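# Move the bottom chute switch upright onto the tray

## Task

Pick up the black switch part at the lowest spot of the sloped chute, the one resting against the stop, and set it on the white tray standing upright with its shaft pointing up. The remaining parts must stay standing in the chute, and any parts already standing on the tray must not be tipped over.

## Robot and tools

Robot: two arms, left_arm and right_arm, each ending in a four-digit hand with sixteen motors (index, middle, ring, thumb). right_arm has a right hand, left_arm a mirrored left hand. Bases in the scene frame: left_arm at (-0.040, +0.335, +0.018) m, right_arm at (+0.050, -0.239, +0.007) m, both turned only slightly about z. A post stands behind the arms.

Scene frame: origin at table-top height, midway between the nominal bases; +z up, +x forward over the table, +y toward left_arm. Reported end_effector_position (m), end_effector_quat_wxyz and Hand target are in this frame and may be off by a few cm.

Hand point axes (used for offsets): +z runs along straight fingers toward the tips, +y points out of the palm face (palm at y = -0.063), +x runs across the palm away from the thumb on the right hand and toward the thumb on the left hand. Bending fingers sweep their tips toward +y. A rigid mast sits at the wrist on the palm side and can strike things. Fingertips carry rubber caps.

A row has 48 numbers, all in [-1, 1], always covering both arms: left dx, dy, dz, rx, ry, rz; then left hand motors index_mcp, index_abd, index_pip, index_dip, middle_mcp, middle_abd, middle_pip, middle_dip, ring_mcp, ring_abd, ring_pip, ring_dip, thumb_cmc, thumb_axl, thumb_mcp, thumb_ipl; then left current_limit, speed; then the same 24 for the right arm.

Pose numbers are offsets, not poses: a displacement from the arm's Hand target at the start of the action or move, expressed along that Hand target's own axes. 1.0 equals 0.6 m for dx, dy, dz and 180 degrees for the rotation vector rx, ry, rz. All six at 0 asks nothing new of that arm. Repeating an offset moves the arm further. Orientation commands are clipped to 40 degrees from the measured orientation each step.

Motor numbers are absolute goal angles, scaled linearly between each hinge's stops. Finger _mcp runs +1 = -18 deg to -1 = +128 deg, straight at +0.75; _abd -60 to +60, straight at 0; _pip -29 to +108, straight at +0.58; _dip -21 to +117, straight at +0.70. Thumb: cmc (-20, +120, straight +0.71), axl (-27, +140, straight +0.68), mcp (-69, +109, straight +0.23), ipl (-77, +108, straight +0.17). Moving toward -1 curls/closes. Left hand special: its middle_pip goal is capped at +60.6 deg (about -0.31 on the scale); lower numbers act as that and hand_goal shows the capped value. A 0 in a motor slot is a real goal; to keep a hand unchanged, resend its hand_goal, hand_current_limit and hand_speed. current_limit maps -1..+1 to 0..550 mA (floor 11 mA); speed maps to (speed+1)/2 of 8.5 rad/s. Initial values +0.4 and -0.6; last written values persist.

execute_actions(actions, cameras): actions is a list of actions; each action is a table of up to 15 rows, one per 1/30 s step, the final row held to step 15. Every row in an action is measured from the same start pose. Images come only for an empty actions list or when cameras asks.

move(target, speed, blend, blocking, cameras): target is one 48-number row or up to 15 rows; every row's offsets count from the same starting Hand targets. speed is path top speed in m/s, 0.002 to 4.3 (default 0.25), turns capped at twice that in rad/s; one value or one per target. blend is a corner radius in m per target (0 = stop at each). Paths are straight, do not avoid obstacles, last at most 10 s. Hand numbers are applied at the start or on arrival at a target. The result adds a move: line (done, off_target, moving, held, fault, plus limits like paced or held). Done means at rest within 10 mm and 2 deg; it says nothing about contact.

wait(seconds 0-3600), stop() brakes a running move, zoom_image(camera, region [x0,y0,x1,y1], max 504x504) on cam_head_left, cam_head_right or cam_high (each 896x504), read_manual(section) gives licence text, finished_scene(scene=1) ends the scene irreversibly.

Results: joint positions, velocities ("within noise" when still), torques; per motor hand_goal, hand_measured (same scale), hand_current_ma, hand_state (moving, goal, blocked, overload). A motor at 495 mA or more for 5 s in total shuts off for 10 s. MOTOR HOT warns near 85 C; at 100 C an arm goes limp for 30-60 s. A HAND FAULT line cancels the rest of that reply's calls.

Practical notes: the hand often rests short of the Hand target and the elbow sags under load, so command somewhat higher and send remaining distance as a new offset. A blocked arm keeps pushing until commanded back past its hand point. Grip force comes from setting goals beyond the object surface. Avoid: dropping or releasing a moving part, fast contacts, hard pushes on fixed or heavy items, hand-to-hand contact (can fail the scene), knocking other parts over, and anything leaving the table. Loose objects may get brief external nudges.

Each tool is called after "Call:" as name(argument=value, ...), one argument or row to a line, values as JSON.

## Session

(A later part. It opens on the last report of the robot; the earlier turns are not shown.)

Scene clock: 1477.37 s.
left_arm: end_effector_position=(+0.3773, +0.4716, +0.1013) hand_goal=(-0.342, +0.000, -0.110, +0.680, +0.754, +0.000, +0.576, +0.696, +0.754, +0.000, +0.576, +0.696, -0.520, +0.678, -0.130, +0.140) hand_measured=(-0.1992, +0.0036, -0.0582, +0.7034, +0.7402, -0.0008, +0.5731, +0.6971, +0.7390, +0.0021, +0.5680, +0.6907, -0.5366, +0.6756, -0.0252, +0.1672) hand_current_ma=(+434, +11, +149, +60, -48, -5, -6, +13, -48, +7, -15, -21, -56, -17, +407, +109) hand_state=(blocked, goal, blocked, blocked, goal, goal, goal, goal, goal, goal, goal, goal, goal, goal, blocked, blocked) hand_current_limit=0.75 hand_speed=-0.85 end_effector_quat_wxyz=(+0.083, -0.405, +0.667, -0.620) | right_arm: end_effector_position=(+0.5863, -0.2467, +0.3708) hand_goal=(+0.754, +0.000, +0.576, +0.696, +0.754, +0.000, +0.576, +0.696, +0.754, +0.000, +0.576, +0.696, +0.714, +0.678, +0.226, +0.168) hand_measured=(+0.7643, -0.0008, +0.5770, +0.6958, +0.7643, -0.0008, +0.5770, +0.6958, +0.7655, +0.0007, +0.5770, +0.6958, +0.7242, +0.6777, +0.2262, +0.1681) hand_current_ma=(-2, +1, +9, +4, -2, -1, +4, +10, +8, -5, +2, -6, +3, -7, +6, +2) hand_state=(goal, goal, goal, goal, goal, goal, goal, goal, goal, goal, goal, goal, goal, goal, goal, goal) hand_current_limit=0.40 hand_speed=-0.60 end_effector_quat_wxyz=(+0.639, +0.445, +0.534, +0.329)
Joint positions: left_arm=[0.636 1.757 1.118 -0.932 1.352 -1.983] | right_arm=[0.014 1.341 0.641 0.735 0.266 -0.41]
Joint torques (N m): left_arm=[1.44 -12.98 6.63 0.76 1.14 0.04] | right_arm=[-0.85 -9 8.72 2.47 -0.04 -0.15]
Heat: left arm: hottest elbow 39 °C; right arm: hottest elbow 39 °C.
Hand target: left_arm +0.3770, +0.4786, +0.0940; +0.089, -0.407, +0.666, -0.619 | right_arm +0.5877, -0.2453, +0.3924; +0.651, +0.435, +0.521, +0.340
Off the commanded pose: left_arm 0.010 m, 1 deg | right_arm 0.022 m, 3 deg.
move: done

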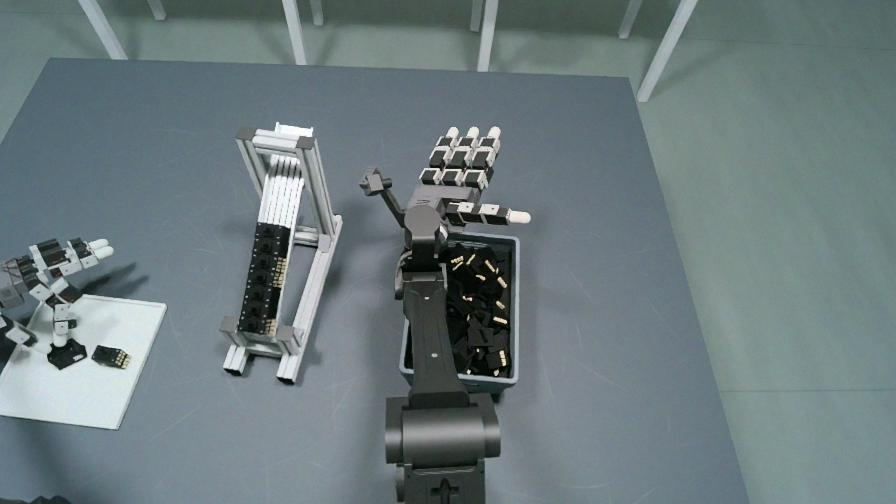

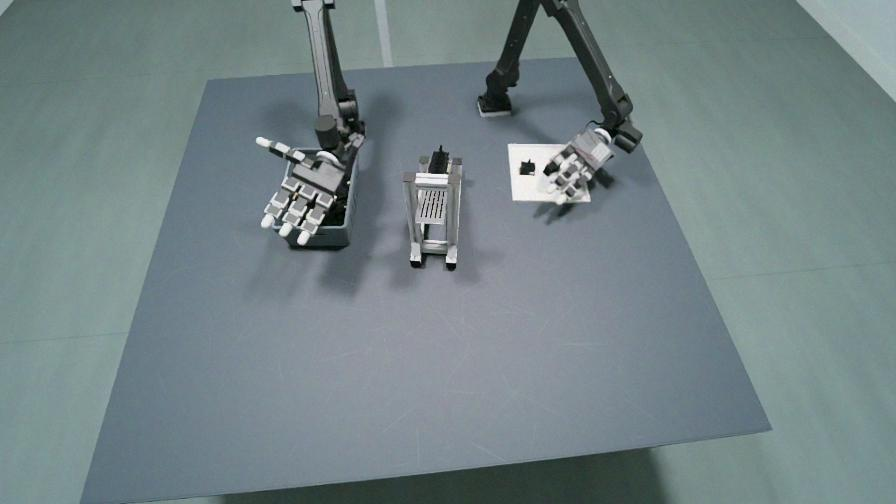

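Call:
move(
  target=[0,0,0,0,0,0,-0.27,0,-0.085,0.68,0.754,0,0.576,0.696,0.754,0,0.576,0.696,-0.52,0.678,-0.077,0.15,0.2,-0.96,0,0,0,0,0,0,0.754,0,0.576,0.696,0.754,0,0.576,0.696,0.754,0,0.576,0.696,0.714,0.678,0.226,0.168,0.4,-0.6],
  speed=0.02,
  cameras=[],
)

Call:
move(
  target=[0,0,0,0,0,0,-0.205,0,-0.062,0.69,0.754,0,0.576,0.696,0.754,0,0.576,0.696,-0.52,0.678,-0.03,0.16,0.2,-0.96,0,0,0,0,0,0,0.754,0,0.576,0.696,0.754,0,0.576,0.696,0.754,0,0.576,0.696,0.714,0.678,0.226,0.168,0.4,-0.6],
  speed=0.02,
  cameras=["cam_head_right"],
)

Call:
zoom_image(
  camera="cam_head_right",
  region=[40, 325, 100, 375],
)

Scene clock: 1492.20 s.
left_arm: end_effector_position=(+0.3773, +0.4716, +0.1013) hand_goal=(-0.270, +0.000, -0.084, +0.680, +0.754, +0.000, +0.576, +0.696, +0.754, +0.000, +0.576, +0.696, -0.520, +0.678, -0.076, +0.150) hand_measured=(-0.2004, +0.0021, -0.0556, +0.7034, +0.7402, -0.0008, +0.5731, +0.6958, +0.7390, +0.0021, +0.5693, +0.6894, -0.5366, +0.6756, -0.0252, +0.1691) hand_current_ma=(+215, +5, +90, +60, -50, -8, -10, +14, -37, +15, -20, -25, -57, -9, +189, +83) hand_state=(blocked, goal, blocked, blocked, goal, goal, goal, goal, goal, goal, goal, goal, goal, goal, blocked, goal) hand_current_limit=0.20 hand_speed=-0.96 end_effector_quat_wxyz=(+0.083, -0.405, +0.667, -0.620) | right_arm: end_effector_position=(+0.5863, -0.2467, +0.3708) hand_goal=(+0.754, +0.000, +0.576, +0.696, +0.754, +0.000, +0.576, +0.696, +0.754, +0.000, +0.576, +0.696, +0.714, +0.678, +0.226, +0.168) hand_measured=(+0.7643, +0.0007, +0.5770, +0.6958, +0.7631, +0.0007, +0.5770, +0.6958, +0.7667, +0.0007, +0.5770, +0.6958, +0.7230, +0.6777, +0.2262, +0.1681) hand_current_ma=(-2, +0, -5, +1, -6, +6, -1, +7, +1, -3, +3, -5, +11, +0, -5, +12) hand_state=(goal, goal, goal, goal, goal, goal, goal, goal, goal, goal, goal, goal, goal, goal, goal, goal) hand_current_limit=0.40 hand_speed=-0.60 end_effector_quat_wxyz=(+0.639, +0.445, +0.534, +0.329)
Joint positions: left_arm=[0.636 1.757 1.118 -0.932 1.352 -1.983] | right_arm=[0.014 1.341 0.641 0.735 0.266 -0.41]
Joint torques (N m): left_arm=[1.03 -12.75 6.63 1.03 1.12 0.03] | right_arm=[-0.91 -9 8.72 2.48 -0.03 -0.15]
Heat: left arm: hottest elbow 39 °C; right arm: hottest elbow 39 °C.
Hand target: left_arm +0.3770, +0.4786, +0.0940; +0.089, -0.407, +0.666, -0.619 | right_arm +0.5877, -0.2453, +0.3924; +0.651, +0.435, +0.521, +0.340
Off the commanded pose: left_arm 0.010 m, 1 deg | right_arm 0.022 m, 3 deg.
move: done

Scene clock: 1493.00 s.
left_arm: end_effector_position=(+0.3773, +0.4716, +0.1013) hand_goal=(-0.204, +0.000, -0.062, +0.690, +0.754, +0.000, +0.576, +0.696, +0.754, +0.000, +0.576, +0.696, -0.520, +0.678, -0.030, +0.160) hand_measured=(-0.2017, +0.0036, -0.0505, +0.7009, +0.7390, -0.0008, +0.5731, +0.6958, +0.7390, +0.0021, +0.5693, +0.6894, -0.5366, +0.6756, -0.0252, +0.1700) hand_current_ma=(+13, +5, +40, +18, -48, -11, -8, +7, -46, +10, -20, -19, -52, +0, +23, +43) hand_state=(goal, goal, goal, goal, goal, goal, goal, goal, goal, goal, goal, goal, goal, goal, goal, goal) hand_current_limit=0.20 hand_speed=-0.96 end_effector_quat_wxyz=(+0.083, -0.405, +0.667, -0.620) | right_arm: end_effector_position=(+0.5863, -0.2467, +0.3708) hand_goal=(+0.754, +0.000, +0.576, +0.696, +0.754, +0.000, +0.576, +0.696, +0.754, +0.000, +0.576, +0.696, +0.714, +0.678, +0.226, +0.168) hand_measured=(+0.7643, -0.0008, +0.5770, +0.6958, +0.7631, +0.0007, +0.5757, +0.6958, +0.7655, +0.0007, +0.5770, +0.6958, +0.7242, +0.6777, +0.2262, +0.1672) hand_current_ma=(+6, +0, +1, +16, +5, -18, +0, +16, +14, -12, -8, -6, +8, +1, -5, +4) hand_state=(goal, goal, goal, goal, goal, goal, goal, goal, goal, goal, goal, goal, goal, goal, goal, goal) hand_current_limit=0.40 hand_speed=-0.60 end_effector_quat_wxyz=(+0.639, +0.445, +0.534, +0.329)
Joint positions: left_arm=[0.636 1.757 1.118 -0.932 1.352 -1.983] | right_arm=[0.014 1.341 0.641 0.735 0.266 -0.41]
Joint torques (N m): left_arm=[1.08 -12.92 6.58 0.87 1.15 0.06] | right_arm=[-0.85 -8.88 8.7 2.47 -0.05 -0.15]
Heat: left arm: hottest elbow 39 °C; right arm: hottest elbow 39 °C.
Hand target: left_arm +0.3770, +0.4786, +0.0940; +0.089, -0.407, +0.666, -0.619 | right_arm +0.5877, -0.2453, +0.3924; +0.651, +0.435, +0.521, +0.340
Off the commanded pose: left_arm 0.010 m, 1 deg | right_arm 0.022 m, 3 deg.
move: done

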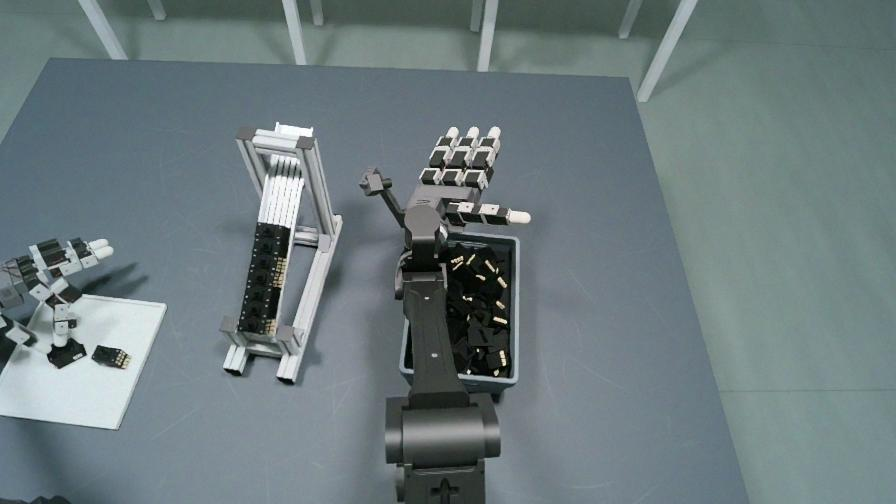

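Scaled by 8.400 from the camera's image (finer frame: 1280x720).

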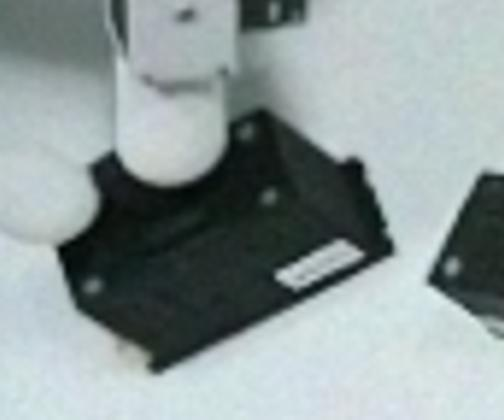

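Call:
zoom_image(
  camera="cam_head_right",
  region=[45, 335, 95, 375],
)

Call:
move(
  target=[0,0,0,0,0,0,-0.195,0,-0.057,0.69,0.754,0,0.576,0.696,0.754,0,0.576,0.696,-0.52,0.678,-0.01,0.165,0.2,-0.97,0,0,0,0,0,0,0.754,0,0.576,0.696,0.754,0,0.576,0.696,0.754,0,0.576,0.696,0.714,0.678,0.226,0.168,0.4,-0.6],
  speed=0.02,
  cameras=["cam_head_right","cam_high"],
)

Call:
zoom_image(
  camera="cam_head_right",
  region=[45, 335, 95, 375],
)

Call:
zoom_image(
  camera="cam_high",
  region=[530, 140, 590, 185],
)

Scaled by 10.080 from the camera's image (finer frame: 1280x720).

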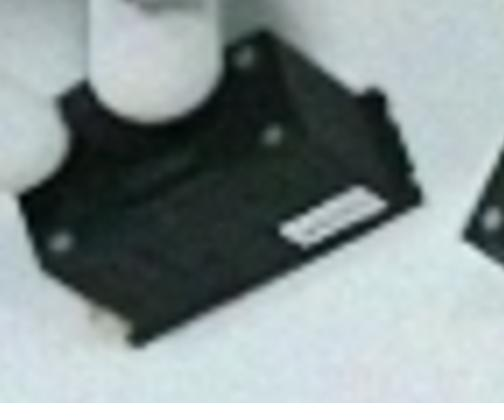

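Scene clock: 1505.03 s.
left_arm: end_effector_position=(+0.3773, +0.4716, +0.1013) hand_goal=(-0.194, +0.000, -0.056, +0.690, +0.754, +0.000, +0.576, +0.696, +0.754, +0.000, +0.576, +0.696, -0.520, +0.678, -0.010, +0.166) hand_measured=(-0.2004, +0.0036, -0.0492, +0.6971, +0.7390, -0.0008, +0.5731, +0.6958, +0.7390, +0.0021, +0.5680, +0.6894, -0.5353, +0.6756, -0.0133, +0.1700) hand_current_ma=(-22, +3, +17, +18, -57, -13, -1, +10, -42, +11, -22, -15, -53, -8, +2, +22) hand_state=(goal, goal, goal, goal, goal, goal, goal, goal, goal, goal, goal, goal, goal, goal, goal, goal) hand_current_limit=0.20 hand_speed=-0.97 end_effector_quat_wxyz=(+0.083, -0.405, +0.667, -0.620) | right_arm: end_effector_position=(+0.5863, -0.2467, +0.3708) hand_goal=(+0.754, +0.000, +0.576, +0.696, +0.754, +0.000, +0.576, +0.696, +0.754, +0.000, +0.576, +0.696, +0.714, +0.678, +0.226, +0.168) hand_measured=(+0.7631, -0.0008, +0.5770, +0.6958, +0.7631, -0.0008, +0.5770, +0.6945, +0.7655, +0.0007, +0.5770, +0.6958, +0.7230, +0.6777, +0.2252, +0.1672) hand_current_ma=(+7, +4, +24, +18, +11, -2, +16, -3, -2, +1, -16, -7, +20, -3, +9, -4) hand_state=(goal, goal, goal, goal, goal, goal, goal, goal, goal, goal, goal, goal, goal, goal, goal, goal) hand_current_limit=0.40 hand_speed=-0.60 end_effector_quat_wxyz=(+0.639, +0.445, +0.534, +0.329)
Joint positions: left_arm=[0.636 1.757 1.118 -0.932 1.352 -1.983] | right_arm=[0.014 1.341 0.641 0.735 0.266 -0.41]
Joint torques (N m): left_arm=[1.61 -13.57 6.56 1.07 1.11 0.06] | right_arm=[-0.91 -8.94 8.73 2.47 -0.04 -0.15]
Heat: left arm: hottest elbow 38 °C; right arm: hottest elbow 39 °C.
Hand target: left_arm +0.3770, +0.4786, +0.0940; +0.089, -0.407, +0.666, -0.619 | right_arm +0.5877, -0.2453, +0.3924; +0.651, +0.435, +0.521, +0.340
Off the commanded pose: left_arm 0.010 m, 1 deg | right_arm 0.022 m, 3 deg.
move: done

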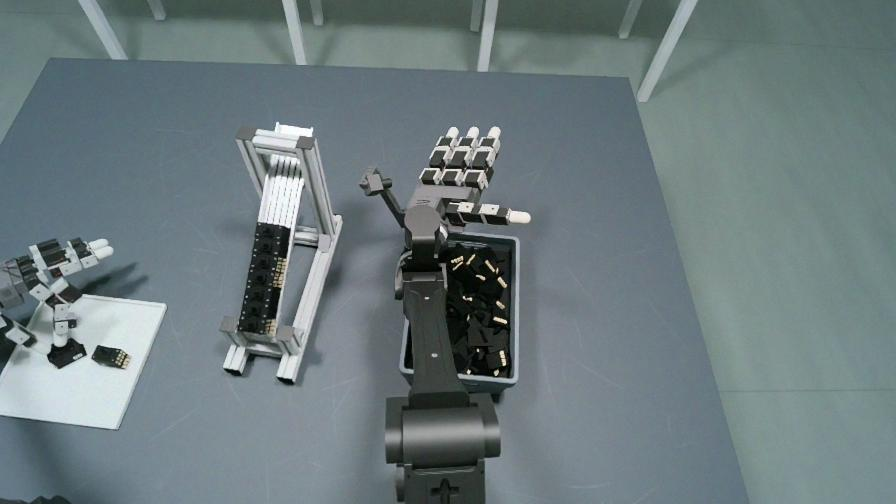

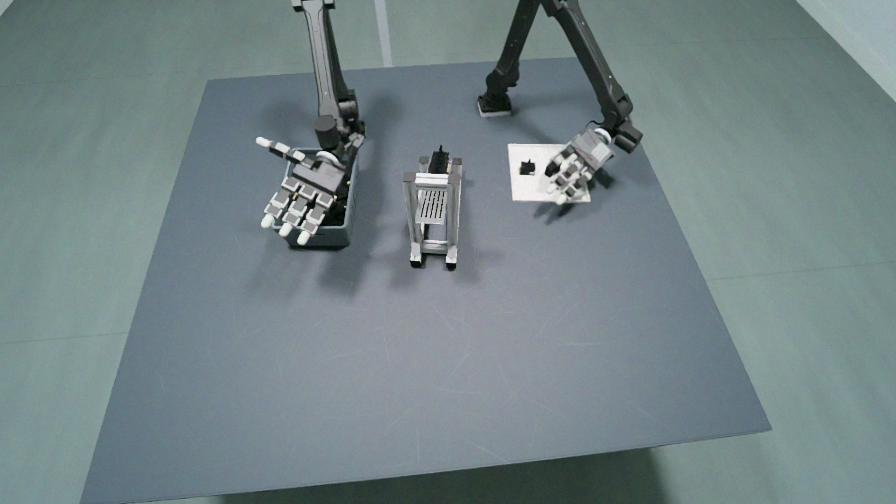

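Scaled by 10.080 from the camera's image (finer frame: 1280x720).

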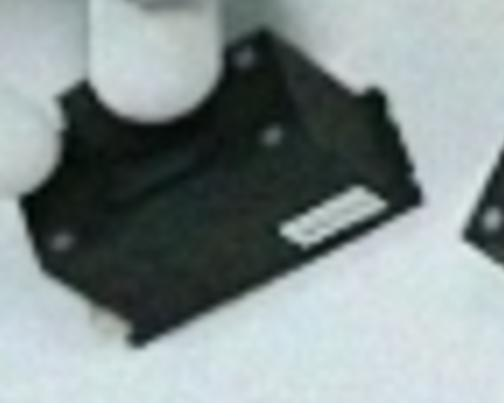

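Scaled by 8.400 from the camera's image (finer frame: 1280x720).

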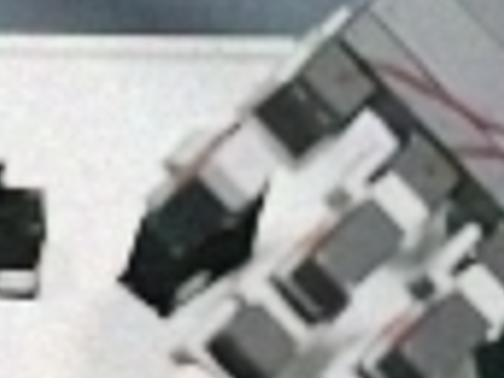

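Call:
move(
  target=[0,0,0,0,0,0,-0.16,0,-0.052,0.696,0.754,0,0.576,0.696,0.754,0,0.576,0.696,-0.52,0.678,0.05,0.168,0.2,-0.96,0,0,0,0,0,0,0.754,0,0.576,0.696,0.754,0,0.576,0.696,0.754,0,0.576,0.696,0.714,0.678,0.226,0.168,0.4,-0.6],
  speed=0.02,
  cameras=["cam_head_right","cam_high"],
)

Call:
zoom_image(
  camera="cam_head_right",
  region=[45, 325, 95, 375],
)

Call:
zoom_image(
  camera="cam_high",
  region=[530, 140, 590, 185],
)

Scene clock: 1510.67 s.
left_arm: end_effector_position=(+0.3773, +0.4716, +0.1013) hand_goal=(-0.160, +0.000, -0.052, +0.696, +0.754, +0.000, +0.576, +0.696, +0.754, +0.000, +0.576, +0.696, -0.520, +0.678, +0.050, +0.168) hand_measured=(-0.1703, +0.0036, -0.0505, +0.6971, +0.7402, -0.0008, +0.5731, +0.6958, +0.7390, +0.0021, +0.5693, +0.6894, -0.5353, +0.6756, +0.0461, +0.1700) hand_current_ma=(-24, +5, +10, -5, -63, -13, -5, +7, -39, +11, -25, -24, -60, -10, -12, +10) hand_state=(goal, goal, goal, goal, goal, goal, goal, goal, goal, goal, goal, goal, goal, goal, goal, goal) hand_current_limit=0.20 hand_speed=-0.96 end_effector_quat_wxyz=(+0.083, -0.405, +0.667, -0.620) | right_arm: end_effector_position=(+0.5863, -0.2467, +0.3708) hand_goal=(+0.754, +0.000, +0.576, +0.696, +0.754, +0.000, +0.576, +0.696, +0.754, +0.000, +0.576, +0.696, +0.714, +0.678, +0.226, +0.168) hand_measured=(+0.7631, -0.0008, +0.5770, +0.6958, +0.7643, -0.0008, +0.5757, +0.6958, +0.7667, -0.0008, +0.5770, +0.6958, +0.7242, +0.6767, +0.2262, +0.1681) hand_current_ma=(+8, +9, +0, +4, +8, +2, -2, +11, +0, -1, +17, +0, +12, +10, +3, +2) hand_state=(goal, goal, goal, goal, goal, goal, goal, goal, goal, goal, goal, goal, goal, goal, goal, goal) hand_current_limit=0.40 hand_speed=-0.60 end_effector_quat_wxyz=(+0.639, +0.445, +0.534, +0.329)
Joint positions: left_arm=[0.636 1.757 1.118 -0.932 1.352 -1.983] | right_arm=[0.014 1.341 0.641 0.735 0.266 -0.41]
Joint torques (N m): left_arm=[0.97 -13.22 6.56 1.03 1.15 0.08] | right_arm=[-0.73 -9 8.73 2.47 -0.04 -0.15]
Heat: left arm: hottest elbow 38 °C; right arm: hottest elbow 39 °C.
Hand target: left_arm +0.3770, +0.4786, +0.0940; +0.089, -0.407, +0.666, -0.619 | right_arm +0.5877, -0.2453, +0.3924; +0.651, +0.435, +0.521, +0.340
Off the commanded pose: left_arm 0.010 m, 1 deg | right_arm 0.022 m, 3 deg.
move: done

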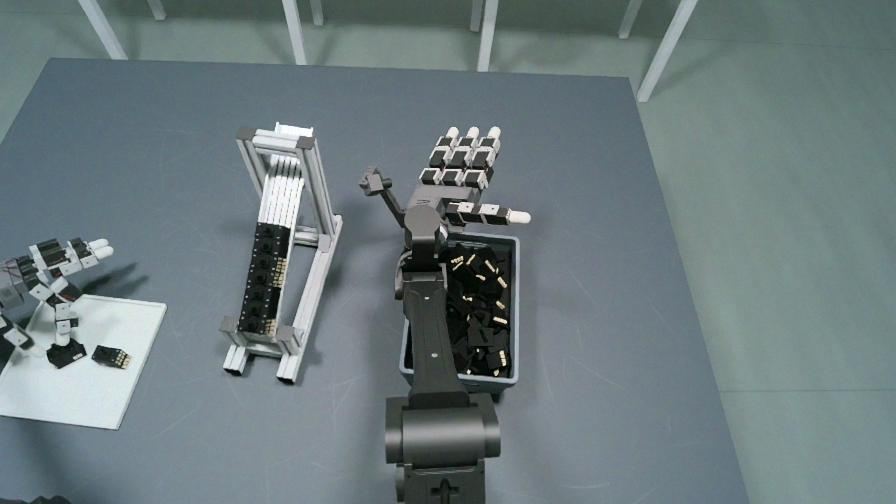

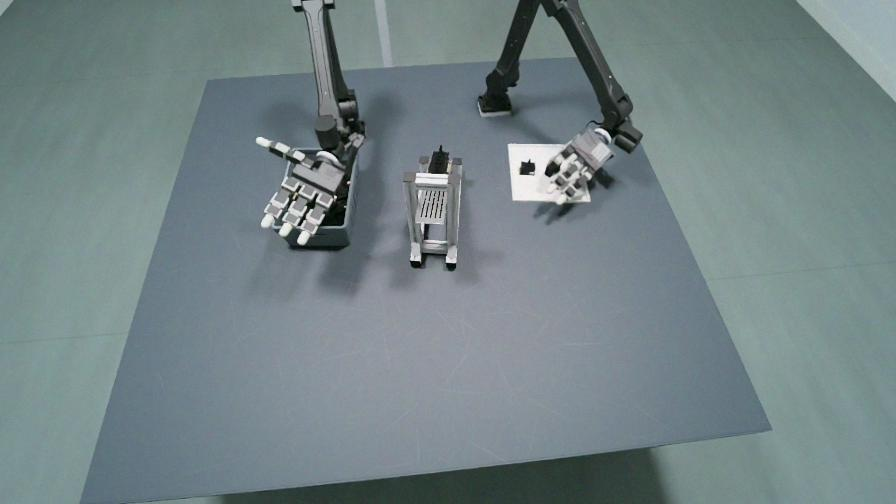

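Scaled by 10.080 from the camera's image (finer frame: 1280x720).

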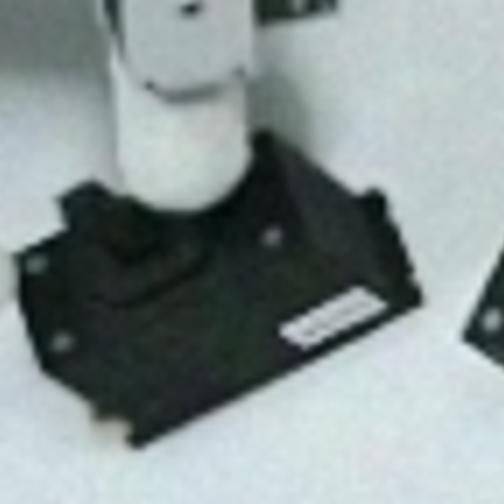

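Scaled by 8.400 from the camera's image (finer frame: 1280x720).

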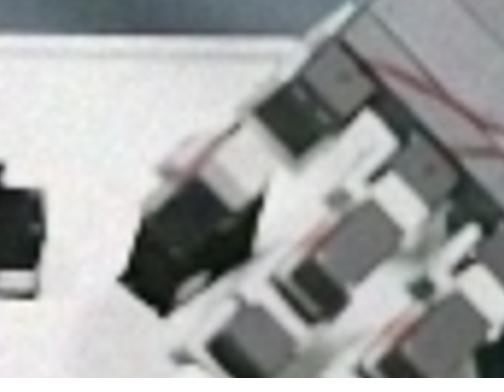

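Call:
move(
  target=[0,0,0,0,0,0,-0.0685,0,-0.0511,0.696,0.754,0,0.576,0.696,0.754,0,0.576,0.696,-0.52,0.678,0.16,0.168,0.3,-0.95,0,0,0,0,0,0,0.754,0,0.576,0.696,0.754,0,0.576,0.696,0.754,0,0.576,0.696,0.714,0.678,0.226,0.168,0.4,-0.6],
  speed=0.02,
  cameras=["cam_head_right","cam_high"],
)

Call:
zoom_image(
  camera="cam_head_right",
  region=[45, 325, 95, 375],
)

Scene clock: 1517.13 s.
left_arm: end_effector_position=(+0.3773, +0.4716, +0.1013) hand_goal=(-0.068, +0.000, -0.052, +0.696, +0.754, +0.000, +0.576, +0.696, +0.754, +0.000, +0.576, +0.696, -0.520, +0.678, +0.160, +0.168) hand_measured=(-0.0823, +0.0036, -0.0505, +0.6971, +0.7390, +0.0007, +0.5731, +0.6958, +0.7390, +0.0021, +0.5693, +0.6907, -0.5353, +0.6767, +0.1539, +0.1700) hand_current_ma=(-33, +9, +10, +4, -51, -2, -6, +13, -43, +12, -14, -23, -58, -7, -16, +14) hand_state=(goal, goal, goal, goal, goal, goal, goal, goal, goal, goal, goal, goal, goal, goal, goal, goal) hand_current_limit=0.30 hand_speed=-0.95 end_effector_quat_wxyz=(+0.083, -0.405, +0.667, -0.620) | right_arm: end_effector_position=(+0.5863, -0.2467, +0.3708) hand_goal=(+0.754, +0.000, +0.576, +0.696, +0.754, +0.000, +0.576, +0.696, +0.754, +0.000, +0.576, +0.696, +0.714, +0.678, +0.226, +0.168) hand_measured=(+0.7643, +0.0007, +0.5770, +0.6958, +0.7631, +0.0007, +0.5770, +0.6958, +0.7667, -0.0008, +0.5757, +0.6971, +0.7242, +0.6777, +0.2262, +0.1672) hand_current_ma=(+6, +8, -1, +5, +4, +21, +12, +2, +18, -9, -3, -5, +8, +0, +0, +7) hand_state=(goal, goal, goal, goal, goal, goal, goal, goal, goal, goal, goal, goal, goal, goal, goal, goal) hand_current_limit=0.40 hand_speed=-0.60 end_effector_quat_wxyz=(+0.639, +0.445, +0.534, +0.329)
Joint positions: left_arm=[0.636 1.757 1.118 -0.932 1.352 -1.983] | right_arm=[0.014 1.341 0.641 0.735 0.266 -0.41]
Joint torques (N m): left_arm=[0.79 -12.4 6.76 0.76 1.15 0.05] | right_arm=[-0.91 -9.05 8.73 2.5 -0.04 -0.15]
Heat: left arm: hottest elbow 38 °C; right arm: hottest elbow 39 °C.
Hand target: left_arm +0.3770, +0.4786, +0.0940; +0.089, -0.407, +0.666, -0.619 | right_arm +0.5877, -0.2453, +0.3924; +0.651, +0.435, +0.521, +0.340
Off the commanded pose: left_arm 0.010 m, 1 deg | right_arm 0.022 m, 3 deg.
move: done

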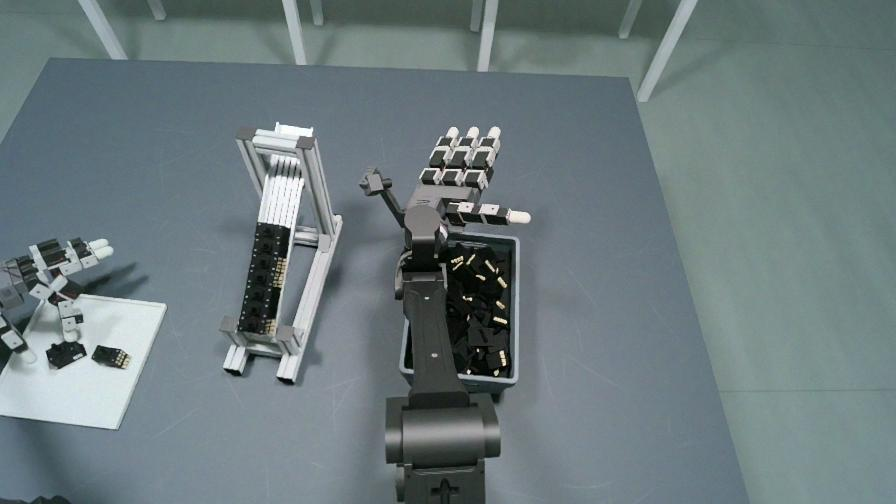

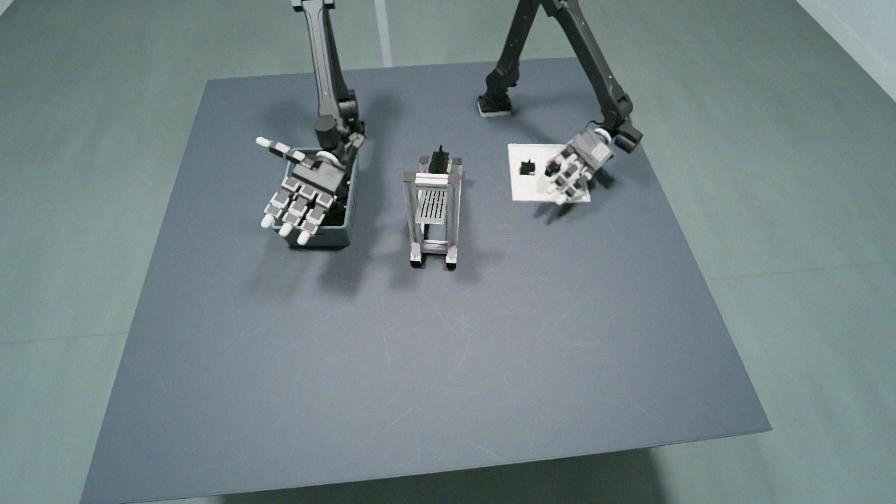

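Scaled by 10.080 from the camera's image (finer frame: 1280x720).

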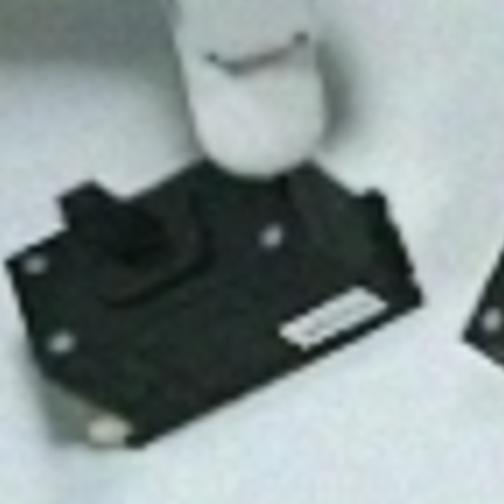

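Call:
move(
  target=[
    [0.0321,-0.0748,-0.0182,0,0,0,-0.0685,0,-0.0511,0.696,0.754,0,0.576,0.696,0.754,0,0.576,0.696,-0.52,0.678,0.16,0.168,0.3,-0.95,0,0,0,0,0,0,0.754,0,0.576,0.696,0.754,0,0.576,0.696,0.754,0,0.576,0.696,0.714,0.678,0.226,0.168,0.4,-0.6],
    [0.077,-0.1794,-0.0437,0,0,0,-0.0685,0,-0.0511,0.696,0.754,0,0.576,0.696,0.754,0,0.576,0.696,-0.52,0.678,0.16,0.168,0.3,-0.95,0,0,0,0,0,0,0.754,0,0.576,0.696,0.754,0,0.576,0.696,0.754,0,0.576,0.696,0.714,0.678,0.226,0.168,0.4,-0.6],
  ],
  speed=[0.05,0.1],
  blend=[0.01,0],
  cameras=["all"],
)

Call:
zoom_image(
  camera="cam_head_right",
  region=[40, 325, 140, 385],
)

Call:
zoom_image(
  camera="cam_high",
  region=[500, 130, 600, 210],
)

Scene clock: 1526.33 s.
left_arm: end_effector_position=(+0.3699, +0.4656, +0.1980) hand_goal=(-0.068, +0.000, -0.052, +0.696, +0.754, +0.000, +0.576, +0.696, +0.754, +0.000, +0.576, +0.696, -0.520, +0.678, +0.160, +0.168) hand_measured=(-0.0811, +0.0036, -0.0505, +0.6971, +0.7402, -0.0008, +0.5731, +0.6958, +0.7390, +0.0021, +0.5680, +0.6894, -0.5366, +0.6756, +0.1539, +0.1700) hand_current_ma=(-41, +6, +8, -5, -55, -8, -7, +8, -47, +21, -15, -22, -58, -6, -16, +21) hand_state=(goal, goal, goal, goal, goal, goal, goal, goal, goal, goal, goal, goal, goal, goal, goal, goal) hand_current_limit=0.30 hand_speed=-0.95 end_effector_quat_wxyz=(+0.070, -0.414, +0.661, -0.622) | right_arm: end_effector_position=(+0.5863, -0.2467, +0.3708) hand_goal=(+0.754, +0.000, +0.576, +0.696, +0.754, +0.000, +0.576, +0.696, +0.754, +0.000, +0.576, +0.696, +0.714, +0.678, +0.226, +0.168) hand_measured=(+0.7643, +0.0021, +0.5770, +0.6971, +0.7643, +0.0007, +0.5770, +0.6958, +0.7667, +0.0007, +0.5757, +0.6958, +0.7230, +0.6767, +0.2262, +0.1672) hand_current_ma=(-4, -17, +15, +3, +3, +10, +4, +10, +9, -17, -5, +4, +7, -7, +10, +13) hand_state=(goal, goal, goal, goal, goal, goal, goal, goal, goal, goal, goal, goal, goal, goal, goal, goal) hand_current_limit=0.40 hand_speed=-0.60 end_effector_quat_wxyz=(+0.639, +0.445, +0.534, +0.329)
Joint positions: left_arm=[0.636 1.624 1.226 -1.207 1.352 -1.983] | right_arm=[0.014 1.341 0.641 0.735 0.266 -0.41]
Joint torques (N m): left_arm=[1.44 -13.74 11.58 -0.35 1.14 -0.03] | right_arm=[-0.85 -8.88 8.73 2.45 -0.04 -0.15]
Heat: left arm: hottest elbow 38 °C; right arm: hottest elbow 39 °C.
Hand target: left_arm +0.3770, +0.4787, +0.2140; +0.089, -0.407, +0.666, -0.619 | right_arm +0.5877, -0.2453, +0.3924; +0.651, +0.435, +0.521, +0.340
Off the commanded pose: left_arm 0.022 m, 2 deg | right_arm 0.022 m, 3 deg.
move: off_target (left_arm)

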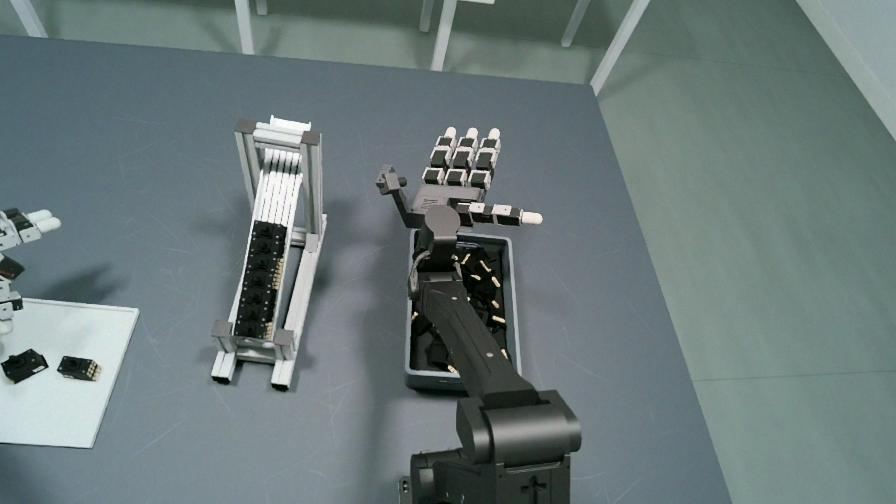

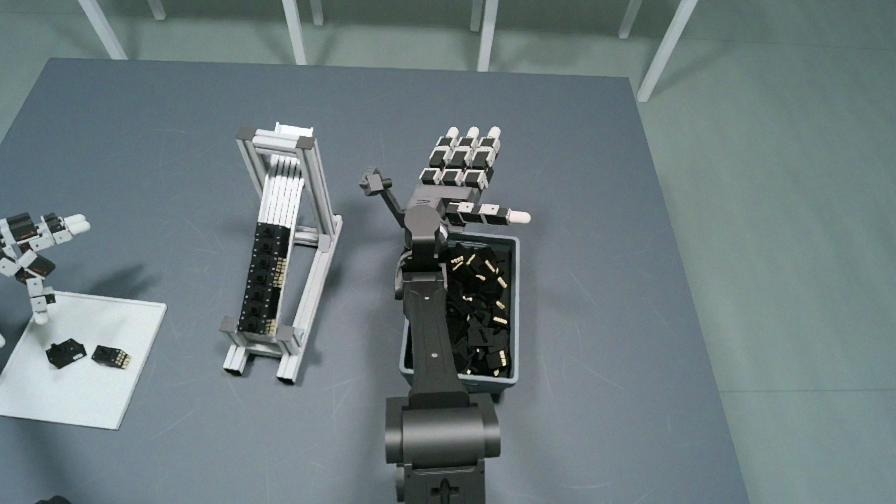

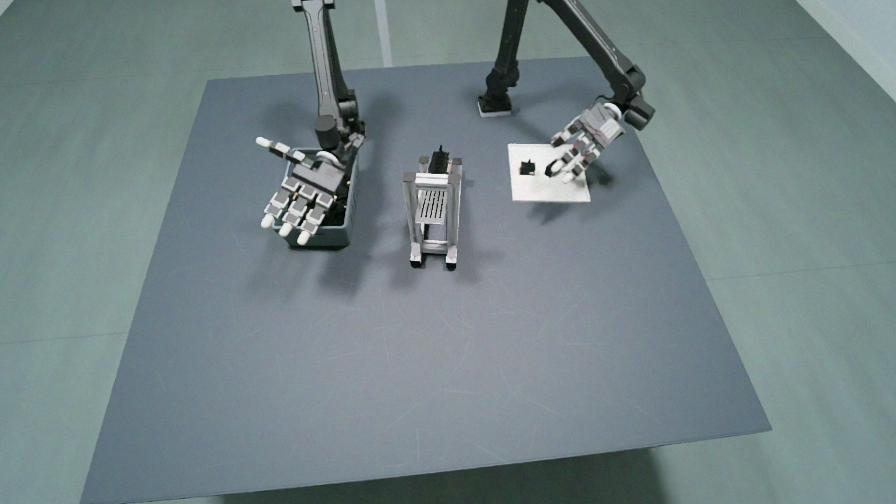

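Scaled by 5.040 from the camera's image (finer frame: 1280x720).

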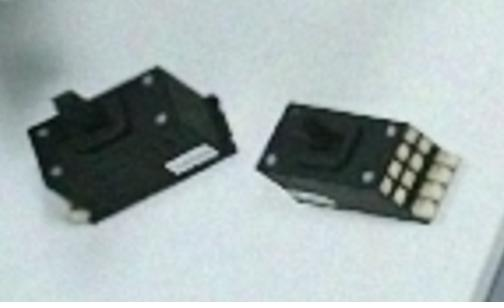

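Scaled by 5.040 from the camera's image (finer frame: 1280x720).

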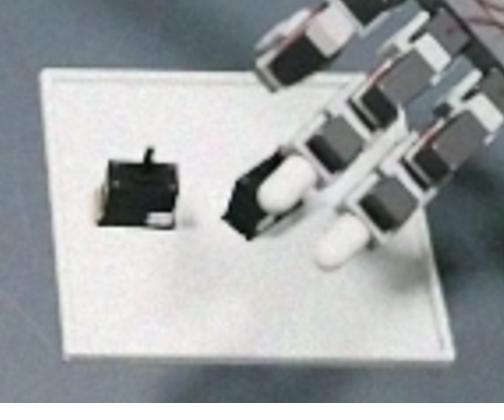

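Call:
finished_scene(
)

The scene is finished: the task was done.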